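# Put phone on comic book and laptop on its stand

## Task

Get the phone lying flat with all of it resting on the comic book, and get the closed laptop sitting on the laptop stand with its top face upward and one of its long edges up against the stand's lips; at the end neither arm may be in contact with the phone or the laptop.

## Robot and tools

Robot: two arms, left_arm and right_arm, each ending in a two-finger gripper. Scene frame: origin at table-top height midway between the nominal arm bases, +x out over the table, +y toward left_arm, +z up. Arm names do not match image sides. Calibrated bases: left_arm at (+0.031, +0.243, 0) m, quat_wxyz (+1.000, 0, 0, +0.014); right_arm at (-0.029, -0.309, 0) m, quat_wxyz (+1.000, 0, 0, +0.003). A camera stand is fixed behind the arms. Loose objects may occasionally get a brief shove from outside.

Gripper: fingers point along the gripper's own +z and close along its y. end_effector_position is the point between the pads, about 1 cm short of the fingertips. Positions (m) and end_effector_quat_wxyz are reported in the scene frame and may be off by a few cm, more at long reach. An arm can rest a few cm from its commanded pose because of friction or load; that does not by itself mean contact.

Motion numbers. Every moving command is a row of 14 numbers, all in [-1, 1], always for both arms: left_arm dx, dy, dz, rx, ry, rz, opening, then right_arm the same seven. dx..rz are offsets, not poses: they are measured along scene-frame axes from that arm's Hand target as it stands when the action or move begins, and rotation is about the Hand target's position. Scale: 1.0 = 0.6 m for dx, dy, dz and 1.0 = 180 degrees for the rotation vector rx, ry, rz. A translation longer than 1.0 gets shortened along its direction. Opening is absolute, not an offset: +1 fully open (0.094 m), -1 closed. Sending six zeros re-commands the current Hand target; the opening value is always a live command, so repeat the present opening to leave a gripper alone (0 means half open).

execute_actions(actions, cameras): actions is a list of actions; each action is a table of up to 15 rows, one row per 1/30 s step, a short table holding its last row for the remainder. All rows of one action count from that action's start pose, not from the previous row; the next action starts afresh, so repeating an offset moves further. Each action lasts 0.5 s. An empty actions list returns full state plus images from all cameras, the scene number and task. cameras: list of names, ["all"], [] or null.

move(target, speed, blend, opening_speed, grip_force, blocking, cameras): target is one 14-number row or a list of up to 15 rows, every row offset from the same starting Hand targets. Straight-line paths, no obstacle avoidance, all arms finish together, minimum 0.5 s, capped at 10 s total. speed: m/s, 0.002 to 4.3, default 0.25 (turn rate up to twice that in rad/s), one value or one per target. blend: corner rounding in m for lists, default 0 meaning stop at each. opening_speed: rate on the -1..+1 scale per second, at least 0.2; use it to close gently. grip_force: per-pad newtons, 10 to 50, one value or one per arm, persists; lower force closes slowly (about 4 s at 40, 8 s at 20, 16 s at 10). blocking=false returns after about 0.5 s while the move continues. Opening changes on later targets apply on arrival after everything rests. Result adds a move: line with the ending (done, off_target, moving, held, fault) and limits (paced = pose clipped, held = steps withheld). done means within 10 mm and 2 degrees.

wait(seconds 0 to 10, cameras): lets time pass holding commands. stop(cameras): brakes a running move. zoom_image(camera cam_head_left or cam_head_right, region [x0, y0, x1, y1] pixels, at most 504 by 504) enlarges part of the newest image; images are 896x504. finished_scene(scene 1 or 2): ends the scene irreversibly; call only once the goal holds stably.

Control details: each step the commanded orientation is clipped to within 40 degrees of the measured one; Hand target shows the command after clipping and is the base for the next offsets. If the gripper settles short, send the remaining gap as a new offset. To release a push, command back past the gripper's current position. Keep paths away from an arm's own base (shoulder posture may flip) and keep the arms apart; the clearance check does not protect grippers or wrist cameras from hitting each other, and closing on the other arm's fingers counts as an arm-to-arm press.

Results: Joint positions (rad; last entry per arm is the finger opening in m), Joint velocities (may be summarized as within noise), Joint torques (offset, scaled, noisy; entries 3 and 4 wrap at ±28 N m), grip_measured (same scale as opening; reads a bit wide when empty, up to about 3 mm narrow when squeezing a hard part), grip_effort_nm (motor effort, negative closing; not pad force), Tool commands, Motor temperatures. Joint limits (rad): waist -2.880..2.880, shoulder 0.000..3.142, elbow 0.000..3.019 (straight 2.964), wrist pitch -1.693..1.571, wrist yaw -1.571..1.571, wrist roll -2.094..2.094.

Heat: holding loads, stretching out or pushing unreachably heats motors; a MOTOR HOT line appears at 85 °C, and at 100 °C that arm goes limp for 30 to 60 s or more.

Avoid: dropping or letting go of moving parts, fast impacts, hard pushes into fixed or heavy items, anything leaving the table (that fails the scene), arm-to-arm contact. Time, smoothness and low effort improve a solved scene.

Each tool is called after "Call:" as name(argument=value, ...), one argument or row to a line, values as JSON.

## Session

Scene 1 done. Looking at scene 2.

Call:
execute_actions(
  actions=[],
)

Scene clock: 0.00 s.
left_arm: end_effector_position=(+0.5763, +0.0326, +0.2204) grip_measured=+1.000 grip_effort_nm=n/a end_effector_quat_wxyz=(+0.373, -0.189, +0.872, +0.255) | right_arm: end_effector_position=(+0.2774, -0.6662, +0.2410) grip_measured=+1.000 grip_effort_nm=n/a end_effector_quat_wxyz=(+0.133, +0.606, +0.784, +0.005)
Joint positions: left_arm=[-0.635 1.765 1.519 -1.122 -0.923 -0.933 0.094] | right_arm=[-0.891 1.406 1.314 -1.221 -0.069 0.44 0.094]
Joint velocities: within noise
Joint torques (N m): no reading
Motor temperatures (°C): left_arm=[22 25 40 23 27 23 28] | right_arm=[26 32 37 25 24 23 25]
Heat: left arm: hottest elbow 40 °C; right arm: hottest elbow 37 °C.
Hand target: left_arm +0.5824, +0.0285, +0.2385; +0.386, -0.198, +0.868, +0.242 | right_arm +0.2821, -0.6719, +0.2485; +0.142, +0.605, +0.783, +0.003
Tool commands: left_gripper/opening=+1.0 right_gripper/opening=+1.0

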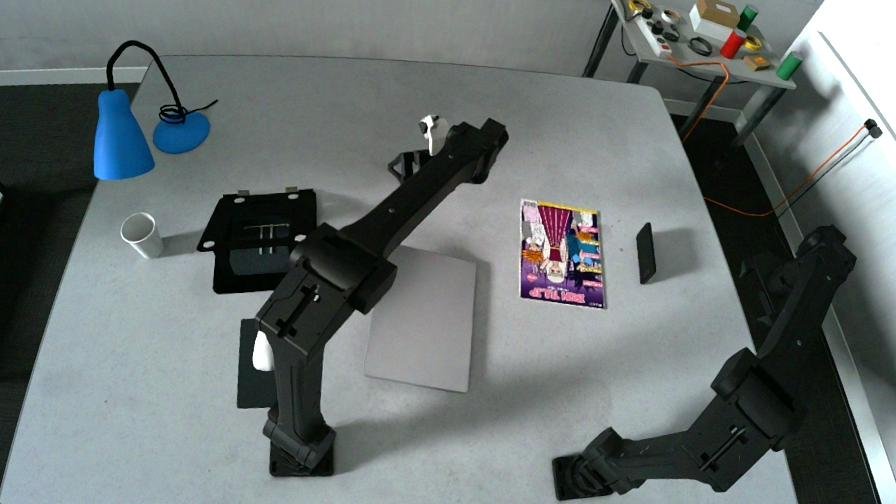

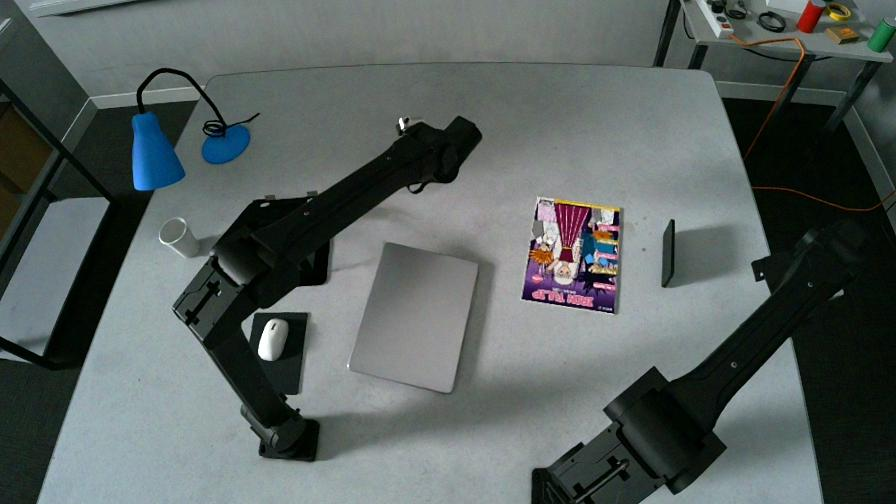

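Call:
zoom_image(
  camera="cam_head_right",
  region=[330, 220, 510, 410],
)

Call:
zoom_image(
  camera="cam_head_left",
  region=[340, 230, 520, 410],
)

Call:
zoom_image(
  camera="cam_head_left",
  region=[500, 180, 680, 320],
)

Call:
zoom_image(
  camera="cam_head_right",
  region=[510, 180, 690, 320],
)

Call:
zoom_image(
  camera="cam_head_left",
  region=[160, 160, 340, 300],
)

Call:
zoom_image(
  camera="cam_head_right",
  region=[180, 160, 360, 300],
)

Scaled by 2.653.

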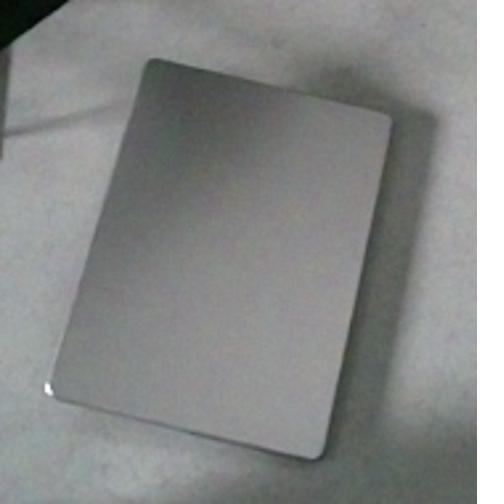

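Scaled by 2.800.

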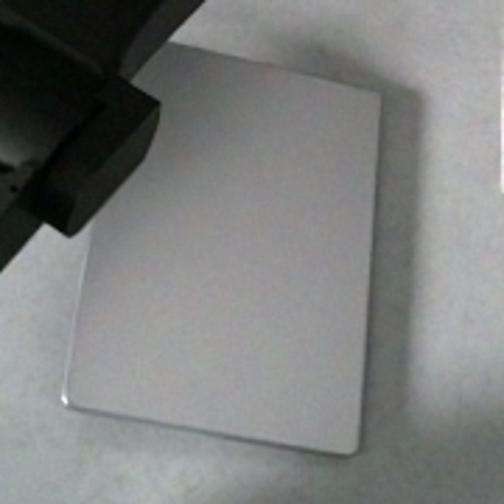

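Scaled by 2.800.

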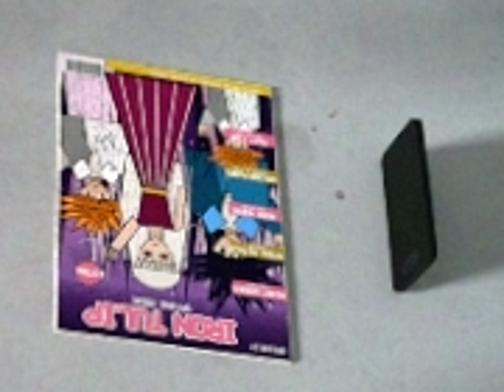

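Scaled by 2.800.

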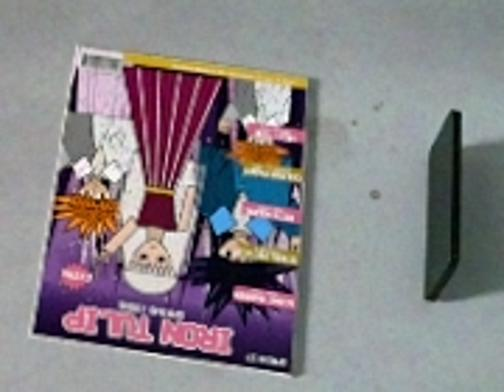

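Scaled by 2.800.

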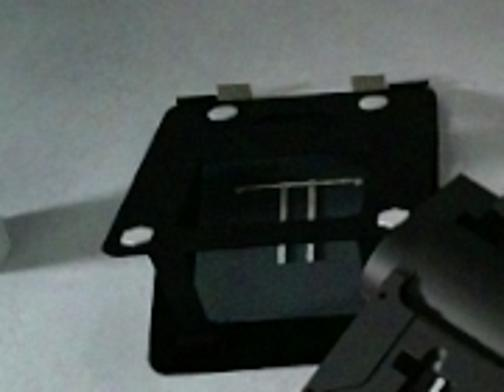

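Scaled by 2.800.

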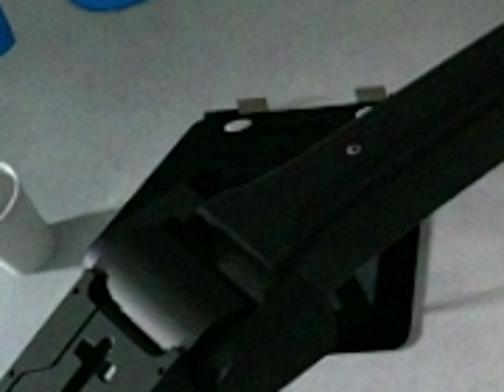

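Call:
move(
  target=[
    [-0.25, 0.15, 0.15, 0, 0, 0, 1, 0, 0, 0, 0, 0, 0, 1],
    [-0.6, 0.62, 0.12, 0, 0, 0, 1, 0, 0, 0, 0, 0, 0, 1],
  ],
  speed=0.25,
  blend=[0.06, 0],
  cameras=["all"],
)

Scene clock: 31.93 s.
left_arm: end_effector_position=(+0.2228, +0.3970, +0.3094) grip_measured=+1.000 grip_effort_nm=0.02 end_effector_quat_wxyz=(+0.380, -0.197, +0.873, +0.235) | right_arm: end_effector_position=(+0.2774, -0.6662, +0.2410) grip_measured=+1.000 grip_effort_nm=0.00 end_effector_quat_wxyz=(+0.133, +0.606, +0.784, +0.005)
Joint positions: left_arm=[0.525 0.36 0.711 -1.007 -0.178 0.197 0.094] | right_arm=[-0.891 1.406 1.314 -1.221 -0.069 0.44 0.094]
Joint torques (N m): left_arm=[-0.38 0.26 10.17 2.47 0.04 0.08] | right_arm=[0.56 -14.21 10.82 0.62 0.01 0.14]
Heat: left arm: hottest elbow 43 °C; right arm: hottest elbow 41 °C.
Hand target: left_arm +0.2224, +0.4005, +0.3106; +0.386, -0.198, +0.868, +0.242 | right_arm +0.2821, -0.6719, +0.2485; +0.142, +0.605, +0.783, +0.003
Off the commanded pose: left_arm 0.004 m, 1 deg | right_arm 0.011 m, 1 deg.
move: off_target (right_arm)

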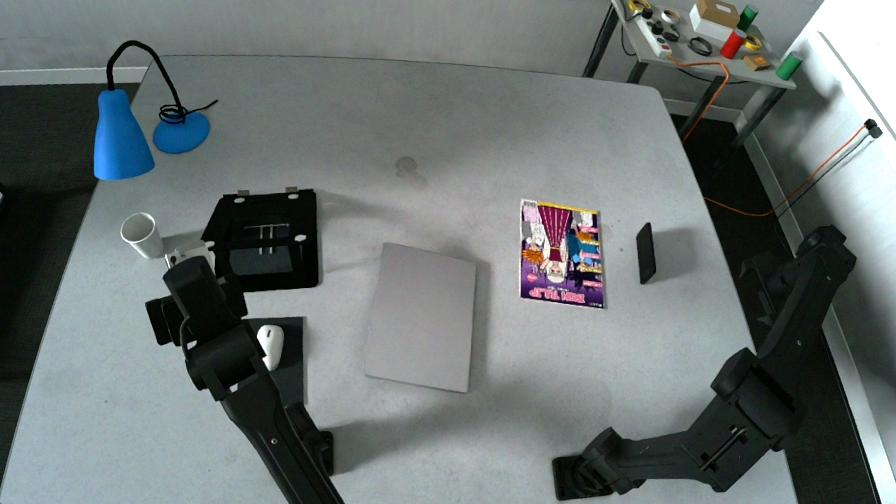

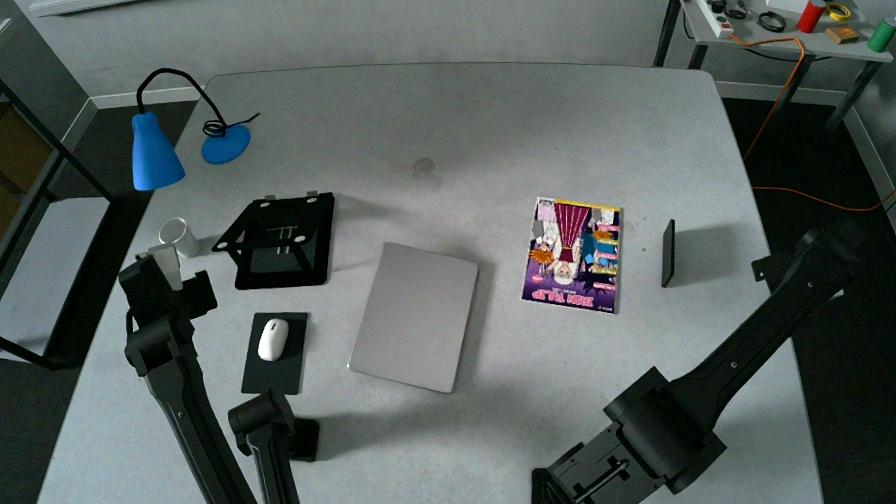

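Call:
zoom_image(
  camera="cam_head_right",
  region=[340, 355, 460, 405],
)

Call:
zoom_image(
  camera="cam_head_left",
  region=[355, 355, 475, 405],
)

Call:
zoom_image(
  camera="cam_head_right",
  region=[370, 230, 500, 300],
)

Call:
zoom_image(
  camera="cam_head_left",
  region=[370, 230, 500, 300],
)

Call:
zoom_image(
  camera="cam_head_right",
  region=[430, 290, 500, 410],
)

Call:
zoom_image(
  camera="cam_head_left",
  region=[440, 290, 510, 410],
)

Scaled by 4.200.

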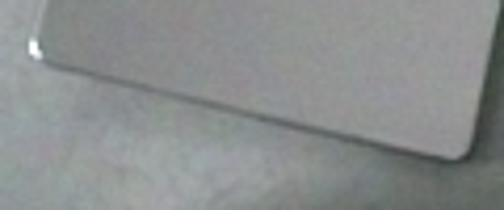

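Scaled by 4.200.

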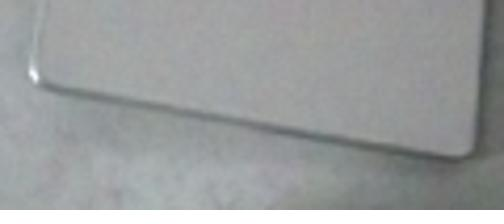

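Scaled by 3.877.

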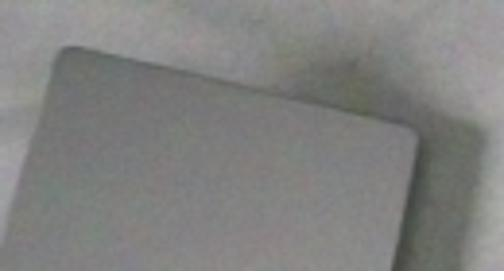

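Scaled by 3.877.

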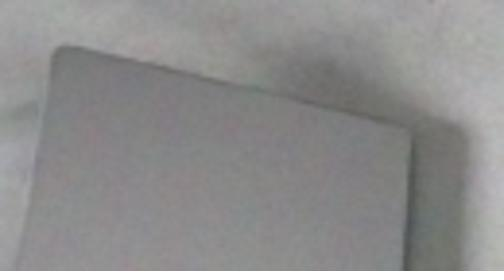

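Scaled by 4.200.

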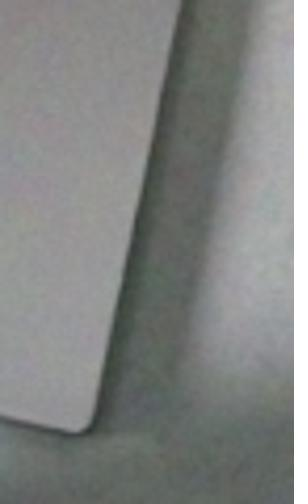

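Scaled by 4.200.

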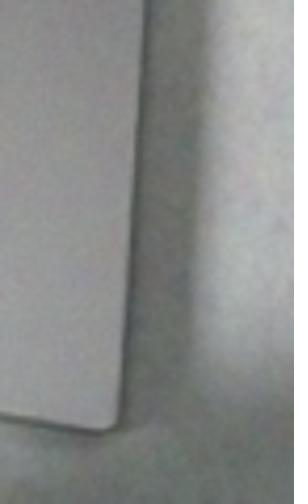

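Call:
zoom_image(
  camera="cam_head_left",
  region=[355, 230, 485, 310],
)

Call:
zoom_image(
  camera="cam_head_left",
  region=[355, 330, 485, 410],
)

Call:
zoom_image(
  camera="cam_head_right",
  region=[355, 230, 485, 310],
)

Call:
zoom_image(
  camera="cam_head_right",
  region=[335, 330, 465, 410],
)

Scaled by 3.877.

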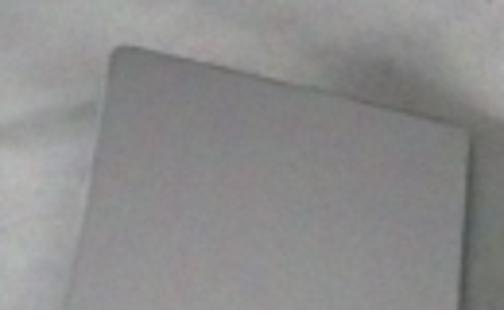

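Scaled by 3.877.

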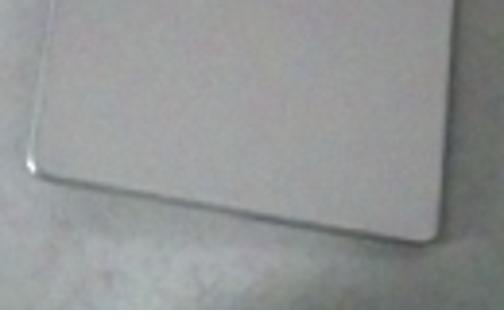

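Scaled by 3.877.

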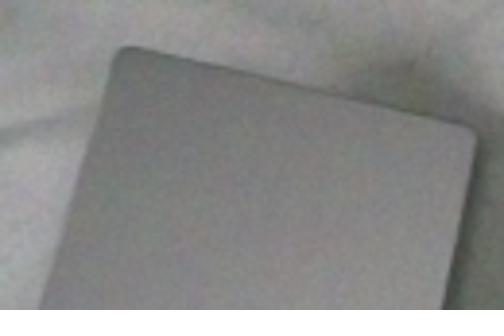

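Scaled by 3.877.

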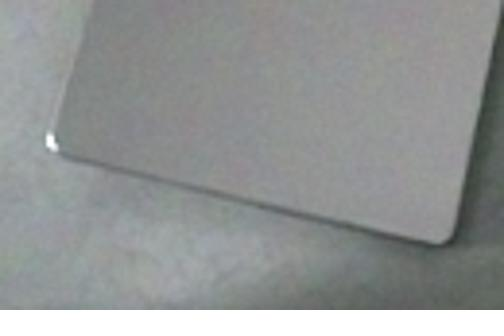

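Call:
move(
  target=[
    [0, 0, 0, 0, 0, 0, 1, 0.0, 0.2, -0.05, -0.2457, -0.2339, 0.3471, 1],
    [0, 0, 0, 0, 0, 0, 1, 0.05, 0.328, -0.16, -0.2457, -0.2339, 0.3471, 1],
  ],
  speed=0.25,
  blend=[0.05, 0],
  cameras=["all"],
)

Call:
zoom_image(
  camera="cam_head_left",
  region=[560, 200, 740, 340],
)

Call:
zoom_image(
  camera="cam_head_right",
  region=[580, 200, 760, 340],
)

Scene clock: 185.17 s.
left_arm: end_effector_position=(+0.2228, +0.3970, +0.3094) grip_measured=+1.000 grip_effort_nm=0.02 end_effector_quat_wxyz=(+0.380, -0.196, +0.873, +0.235) | right_arm: end_effector_position=(+0.3122, -0.4815, +0.1635) grip_measured=+1.000 grip_effort_nm=-0.01 end_effector_quat_wxyz=(+0.578, -0.001, +0.816, -0.010)
Joint positions: left_arm=[0.525 0.36 0.711 -1.007 -0.178 0.198 0.094] | right_arm=[-0.768 1.004 0.347 0.211 -0.696 -0.317 0.094]
Joint torques (N m): left_arm=[-0.21 0.38 10.33 2.43 0.06 0.08] | right_arm=[1.49 -4.54 6.98 1.98 -0.11 0.22]
Motor temperatures (°C): left_arm=[22 25 43 24 26 23 27] | right_arm=[26 34 47 25 24 23 25]
Heat: left arm: hottest elbow 43 °C; right arm: hottest elbow 47 °C.
Hand target: left_arm +0.2224, +0.4004, +0.3106; +0.386, -0.198, +0.868, +0.242 | right_arm +0.3120, -0.4751, +0.1524; +0.573, +0.001, +0.819, +0.000
Off the commanded pose: left_arm 0.004 m, 1 deg | right_arm 0.013 m, 1 deg.
move: off_target (right_arm)

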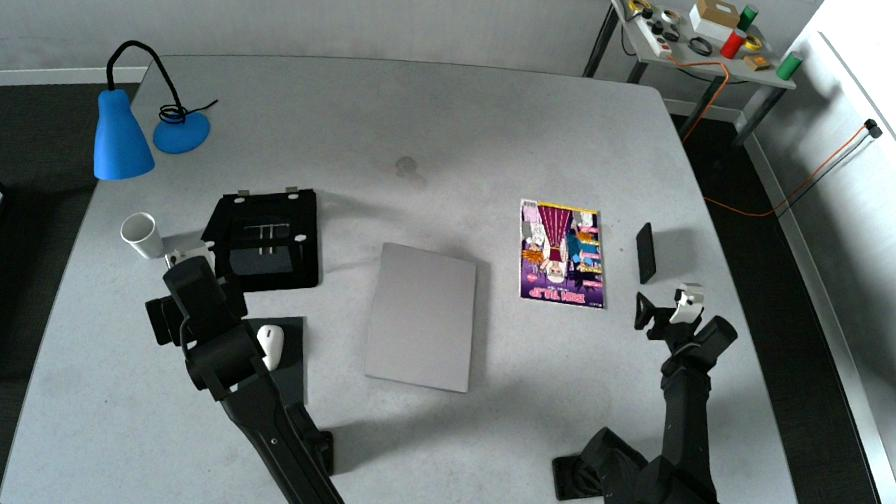

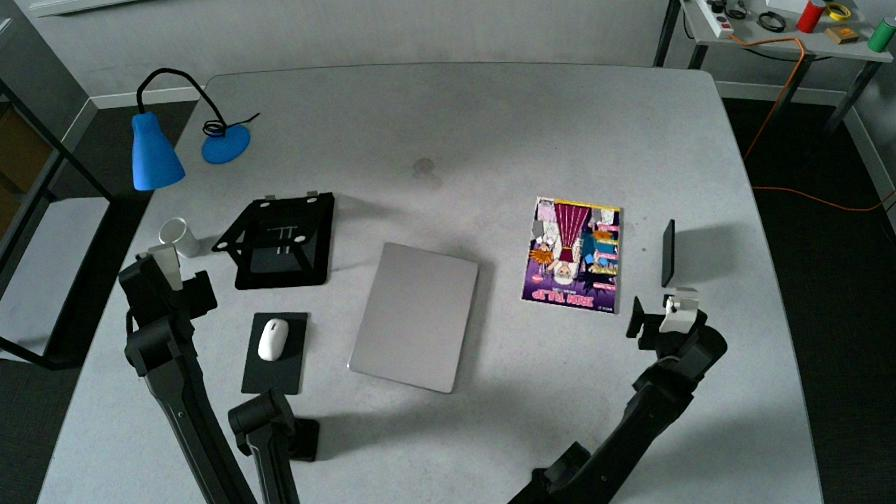

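Scaled by 2.800.

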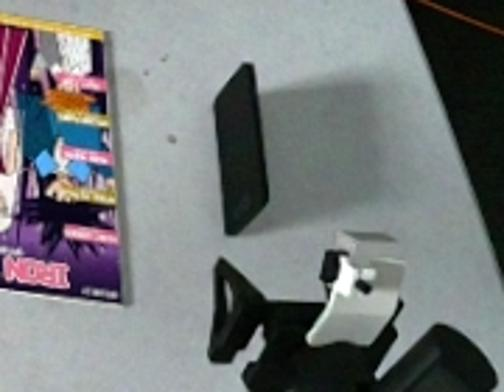

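Scaled by 2.800.

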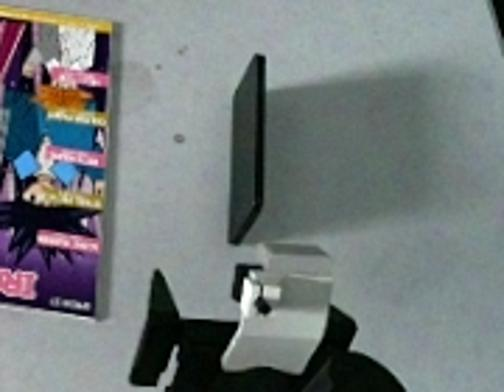

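Call:
move(
  target=[
    [0, 0, 0, 0, 0, 0, 1, 0.0, 0.0, -0.18, 0,0,0, 1],
  ],
  speed=0.15,
  cameras=["all"],
)

Call:
zoom_image(
  camera="cam_head_left",
  region=[600, 220, 720, 330],
)

Call:
zoom_image(
  camera="cam_head_right",
  region=[610, 220, 730, 330],
)

Scene clock: 192.67 s.
left_arm: end_effector_position=(+0.2228, +0.3970, +0.3094) grip_measured=+1.000 grip_effort_nm=0.03 end_effector_quat_wxyz=(+0.380, -0.196, +0.873, +0.235) | right_arm: end_effector_position=(+0.3136, -0.4834, +0.0520) grip_measured=+1.000 grip_effort_nm=-0.01 end_effector_quat_wxyz=(+0.578, +0.000, +0.816, -0.011)
Joint positions: left_arm=[0.525 0.36 0.711 -1.007 -0.178 0.198 0.094] | right_arm=[-0.768 1.547 0.24 0.86 -0.694 -0.316 0.094]
Joint torques (N m): left_arm=[0.38 0.15 10.21 2.52 0 0.1] | right_arm=[1.44 -7.65 2.69 2.22 -0.19 0.27]
Heat: left arm: hottest elbow 43 °C; right arm: hottest elbow 47 °C.
Hand target: left_arm +0.2224, +0.4004, +0.3106; +0.386, -0.198, +0.868, +0.242 | right_arm +0.3120, -0.4751, +0.0445; +0.573, +0.001, +0.819, +0.000
Off the commanded pose: left_arm 0.004 m, 1 deg | right_arm 0.011 m, 1 deg.
move: off_target (right_arm)

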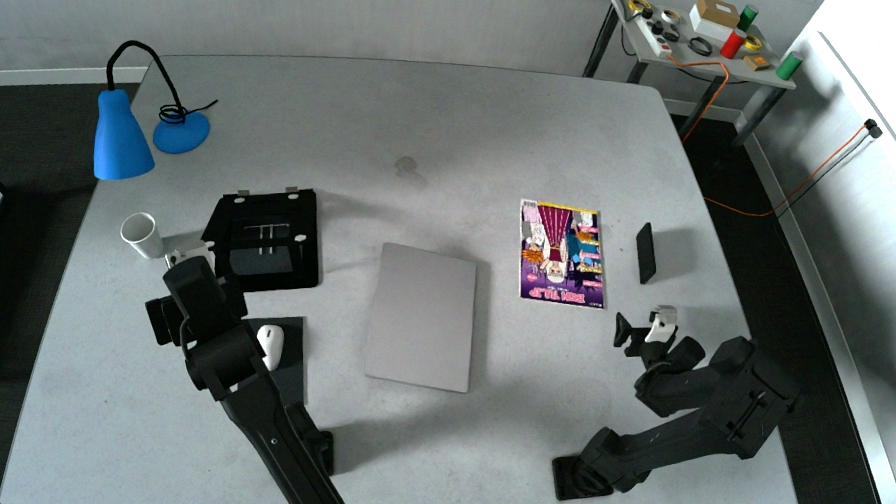

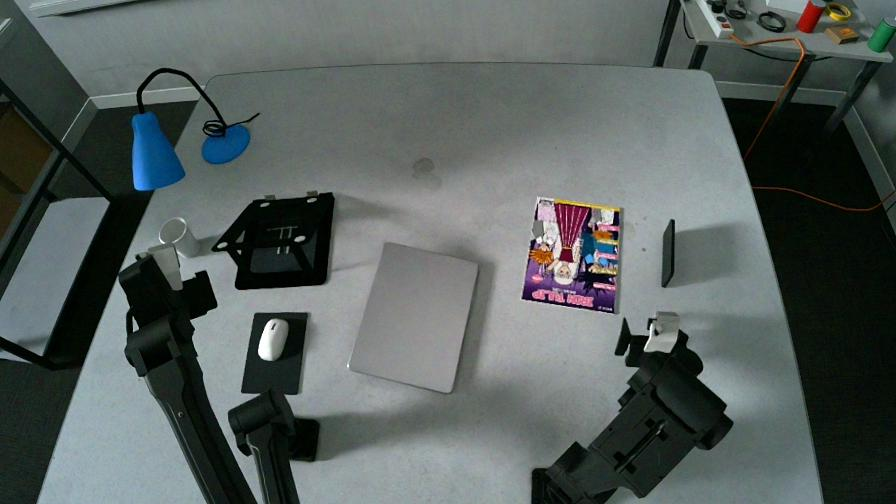

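Scaled by 4.200.

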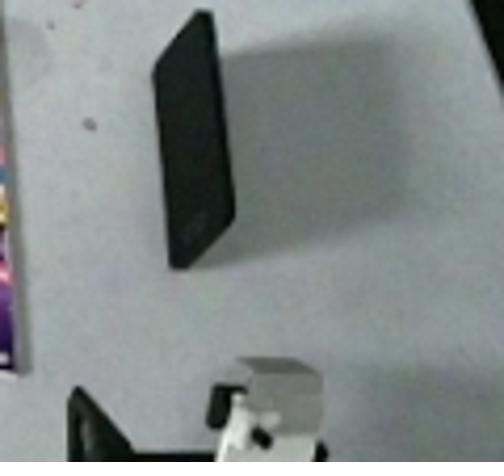

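Scaled by 4.200.

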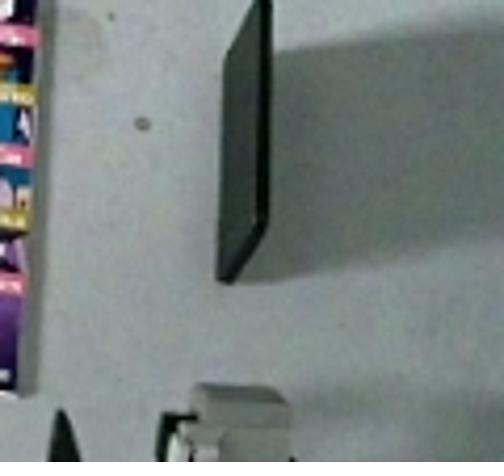

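Call:
move(
  target=[
    [0, 0, 0, 0, 0, 0, 1, 0.1, -0.02, -0.01, 0,0,0, 1],
  ],
  speed=0.1,
  cameras=["all"],
)

Call:
zoom_image(
  camera="cam_head_left",
  region=[600, 220, 720, 330],
)

Call:
zoom_image(
  camera="cam_head_right",
  region=[610, 220, 730, 330],
)

Scene clock: 205.40 s.
left_arm: end_effector_position=(+0.2228, +0.3970, +0.3094) grip_measured=+1.000 grip_effort_nm=0.03 end_effector_quat_wxyz=(+0.380, -0.196, +0.873, +0.235) | right_arm: end_effector_position=(+0.3597, -0.4842, +0.0364) grip_measured=+1.000 grip_effort_nm=-0.01 end_effector_quat_wxyz=(+0.566, +0.006, +0.824, +0.000)
Joint positions: left_arm=[0.525 0.36 0.711 -1.007 -0.178 0.198 0.094] | right_arm=[-0.659 1.663 0.341 0.873 -0.598 -0.258 0.094]
Joint torques (N m): left_arm=[-0.21 0.21 10.25 2.15 0.02 0.07] | right_arm=[1.38 -9.76 5.55 2.13 -0.08 0.25]
Heat: left arm: hottest elbow 43 °C; right arm: hottest elbow 45 °C.
Hand target: left_arm +0.2224, +0.4004, +0.3106; +0.386, -0.198, +0.868, +0.242 | right_arm +0.3721, -0.4872, +0.0384; +0.573, +0.001, +0.819, +0.000
Off the commanded pose: left_arm 0.004 m, 1 deg | right_arm 0.013 m, 1 deg.
move: off_target (right_arm)

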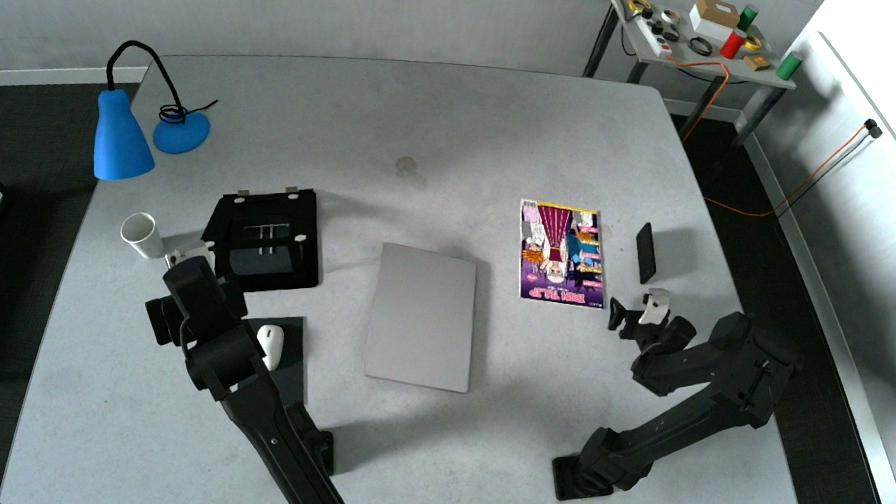

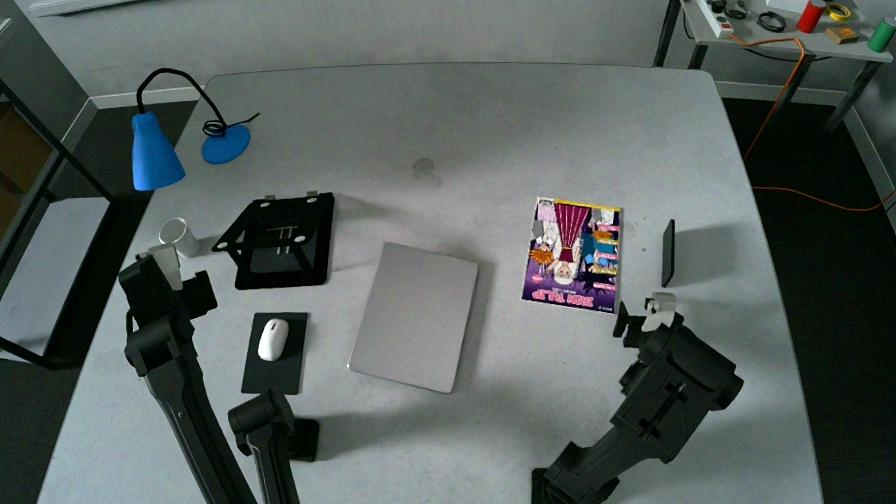

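Scaled by 4.200.

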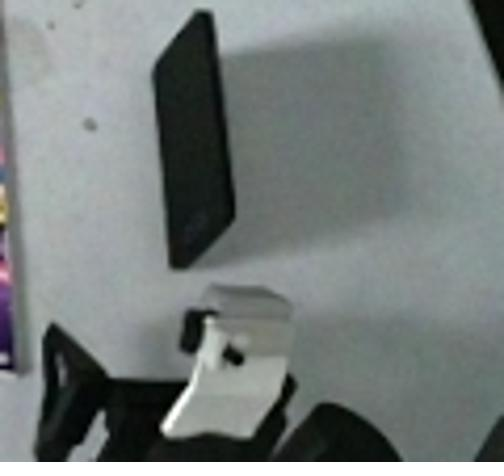

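Scaled by 4.200.

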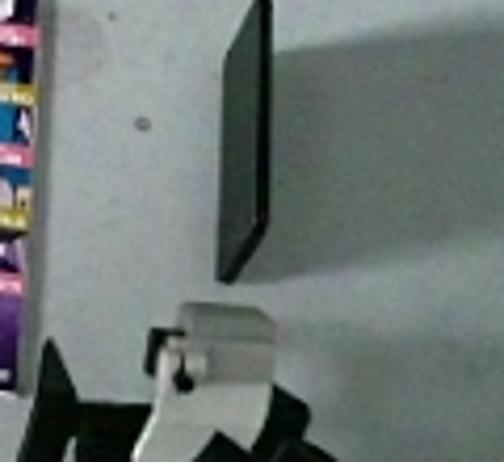

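Call:
move(
  target=[
    [0, 0, 0, 0, 0, 0, 1, 0.0, -0.05, 0.0, 0,0,0, 1],
  ],
  speed=0.1,
  cameras=["all"],
)

Call:
zoom_image(
  camera="cam_head_left",
  region=[600, 220, 720, 330],
)

Call:
zoom_image(
  camera="cam_head_right",
  region=[610, 220, 730, 330],
)

Scene clock: 212.63 s.
left_arm: end_effector_position=(+0.2228, +0.3970, +0.3094) grip_measured=+1.000 grip_effort_nm=0.03 end_effector_quat_wxyz=(+0.380, -0.196, +0.873, +0.235) | right_arm: end_effector_position=(+0.3657, -0.5061, +0.0417) grip_measured=+1.000 grip_effort_nm=-0.01 end_effector_quat_wxyz=(+0.575, -0.001, +0.818, +0.003)
Joint positions: left_arm=[0.525 0.36 0.711 -1.007 -0.178 0.198 0.094] | right_arm=[-0.712 1.68 0.391 0.845 -0.663 -0.281 0.094]
Joint torques (N m): left_arm=[-0.79 0.67 10.32 2.37 0.01 0.05] | right_arm=[-0.21 -10.05 5.9 1.06 -0.23 0.11]
Heat: left arm: hottest elbow 43 °C; right arm: hottest elbow 45 °C.
Hand target: left_arm +0.2224, +0.4004, +0.3106; +0.386, -0.198, +0.868, +0.242 | right_arm +0.3720, -0.5172, +0.0384; +0.573, +0.001, +0.819, +0.000
Off the commanded pose: left_arm 0.004 m, 1 deg | right_arm 0.013 m, 0 deg.
move: off_target (right_arm)

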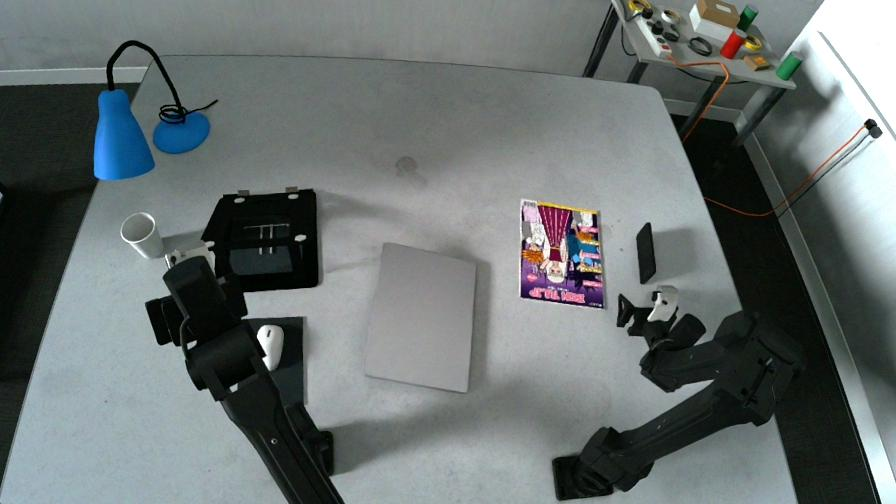

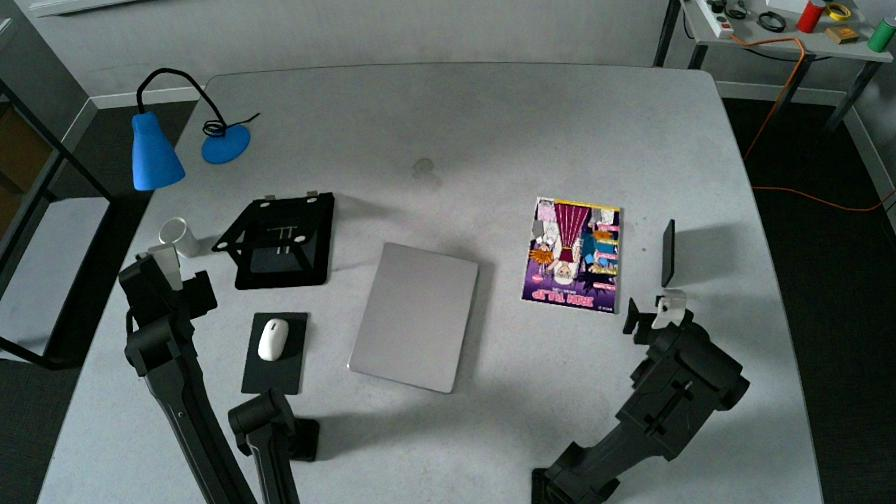

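Scaled by 4.200.

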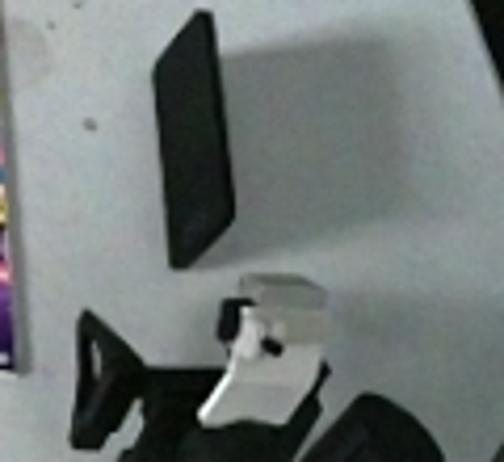

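Scaled by 4.200.

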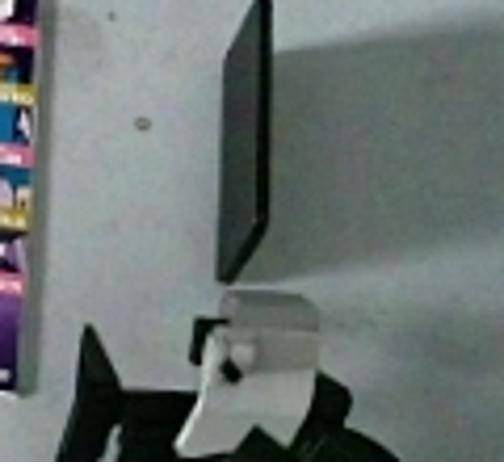

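Call:
move(
  target=[
    [0, 0, 0, 0, 0, 0, 1, 0.06, -0.02, -0.005, 0,0,0, 1],
  ],
  speed=0.06,
  cameras=["all"],
)

Call:
zoom_image(
  camera="cam_head_left",
  region=[600, 220, 720, 330],
)

Call:
zoom_image(
  camera="cam_head_right",
  region=[610, 220, 730, 330],
)

Scene clock: 222.13 s.
left_arm: end_effector_position=(+0.2228, +0.3970, +0.3094) grip_measured=+1.000 grip_effort_nm=0.03 end_effector_quat_wxyz=(+0.380, -0.196, +0.873, +0.235) | right_arm: end_effector_position=(+0.3965, -0.5268, +0.0401) grip_measured=+1.000 grip_effort_nm=-0.01 end_effector_quat_wxyz=(+0.576, +0.000, +0.818, -0.007)
Joint positions: left_arm=[0.525 0.36 0.711 -1.007 -0.178 0.198 0.094] | right_arm=[-0.693 1.739 0.486 0.823 -0.629 -0.275 0.094]
Joint torques (N m): left_arm=[-0.44 0.32 10.18 2.48 0 0.09] | right_arm=[1.49 -11.28 6.2 1.13 -0.08 0.22]
Heat: left arm: hottest elbow 43 °C; right arm: hottest elbow 44 °C.
Hand target: left_arm +0.2224, +0.4004, +0.3106; +0.386, -0.198, +0.868, +0.242 | right_arm +0.4081, -0.5291, +0.0356; +0.574, +0.000, +0.819, +0.000
Off the commanded pose: left_arm 0.004 m, 1 deg | right_arm 0.013 m, 1 deg.
move: off_target (right_arm)

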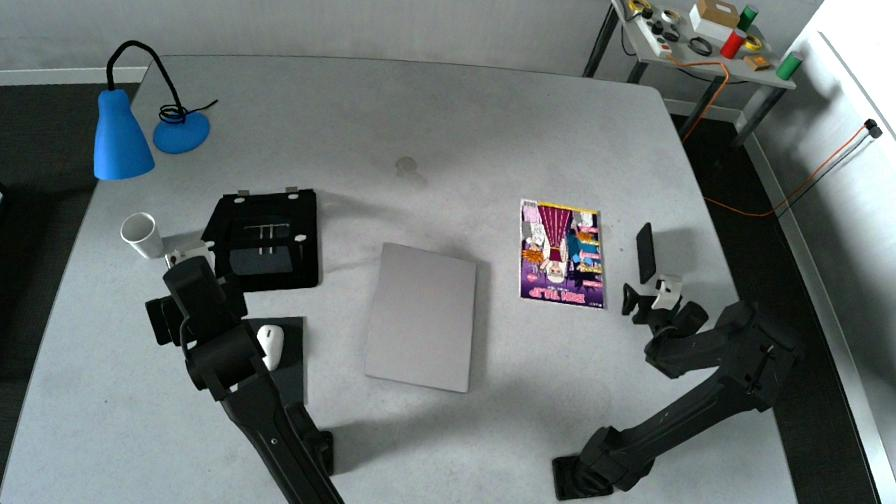

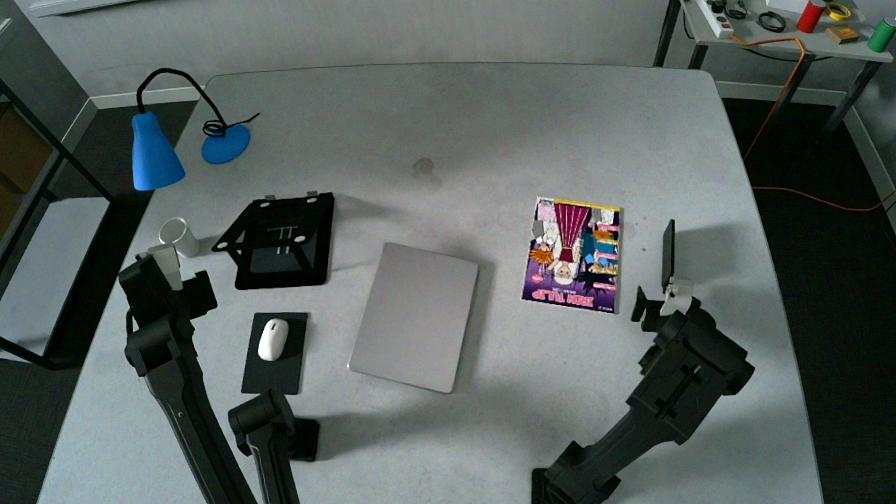

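Scaled by 4.200.

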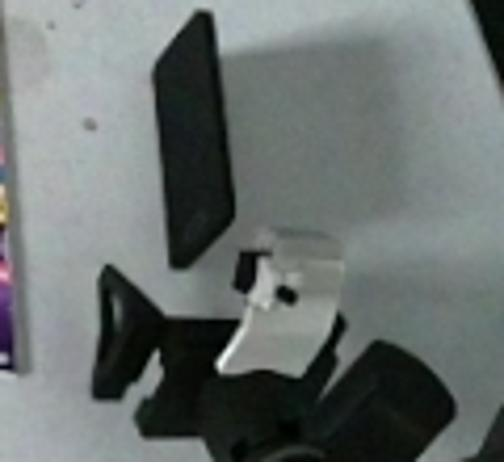

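Scaled by 4.200.

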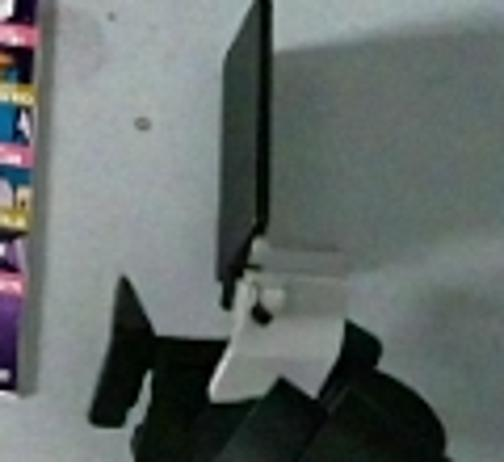

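Call:
move(
  target=[
    [0, 0, 0, 0, 0, 0, 1, 0.06, 0.0, -0.005, 0,0,0, 1],
  ],
  speed=0.06,
  cameras=["all"],
)

Call:
zoom_image(
  camera="cam_head_left",
  region=[600, 220, 720, 330],
)

Call:
zoom_image(
  camera="cam_head_right",
  region=[610, 220, 730, 330],
)

Scene clock: 227.27 s.
left_arm: end_effector_position=(+0.2228, +0.3970, +0.3094) grip_measured=+1.000 grip_effort_nm=0.02 end_effector_quat_wxyz=(+0.380, -0.196, +0.873, +0.235) | right_arm: end_effector_position=(+0.4316, -0.5274, +0.0375) grip_measured=+1.000 grip_effort_nm=-0.01 end_effector_quat_wxyz=(+0.576, +0.000, +0.818, -0.007)
Joint positions: left_arm=[0.525 0.36 0.711 -1.007 -0.178 0.198 0.094] | right_arm=[-0.634 1.789 0.563 0.812 -0.575 -0.245 0.094]
Joint torques (N m): left_arm=[-0.5 0.09 10.29 2.48 -0.02 0.08] | right_arm=[1.44 -12.51 6.72 1.1 -0.06 0.25]
Heat: left arm: hottest elbow 43 °C; right arm: hottest elbow 44 °C.
Hand target: left_arm +0.2224, +0.4004, +0.3106; +0.386, -0.198, +0.868, +0.242 | right_arm +0.4440, -0.5292, +0.0324; +0.573, +0.001, +0.819, +0.000
Off the commanded pose: left_arm 0.004 m, 1 deg | right_arm 0.014 m, 1 deg.
move: off_target (right_arm)

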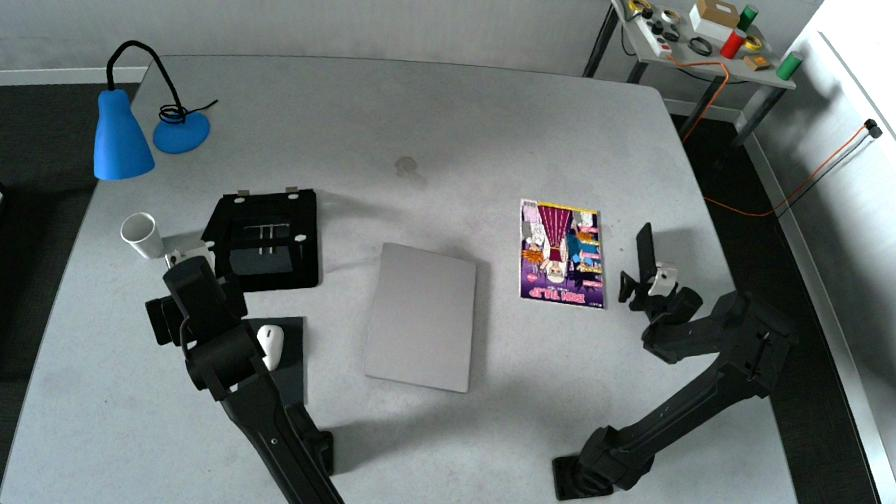

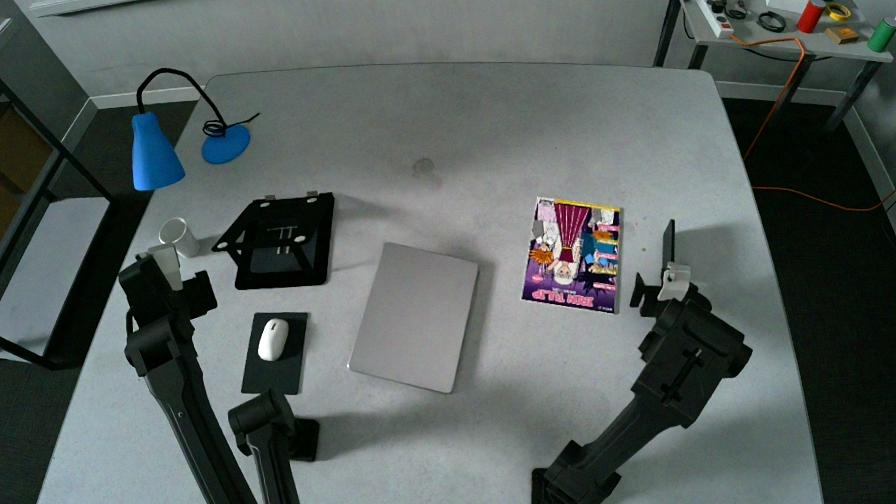

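Scaled by 4.200.

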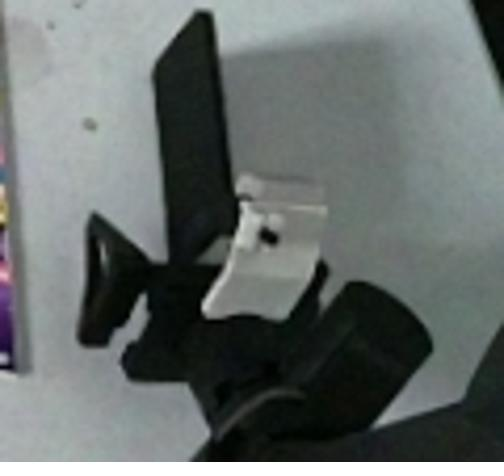

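Scaled by 4.200.

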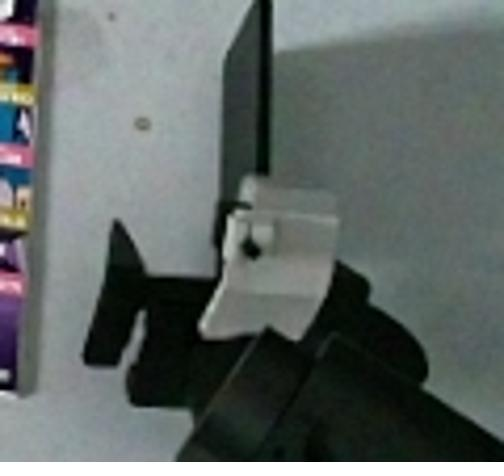

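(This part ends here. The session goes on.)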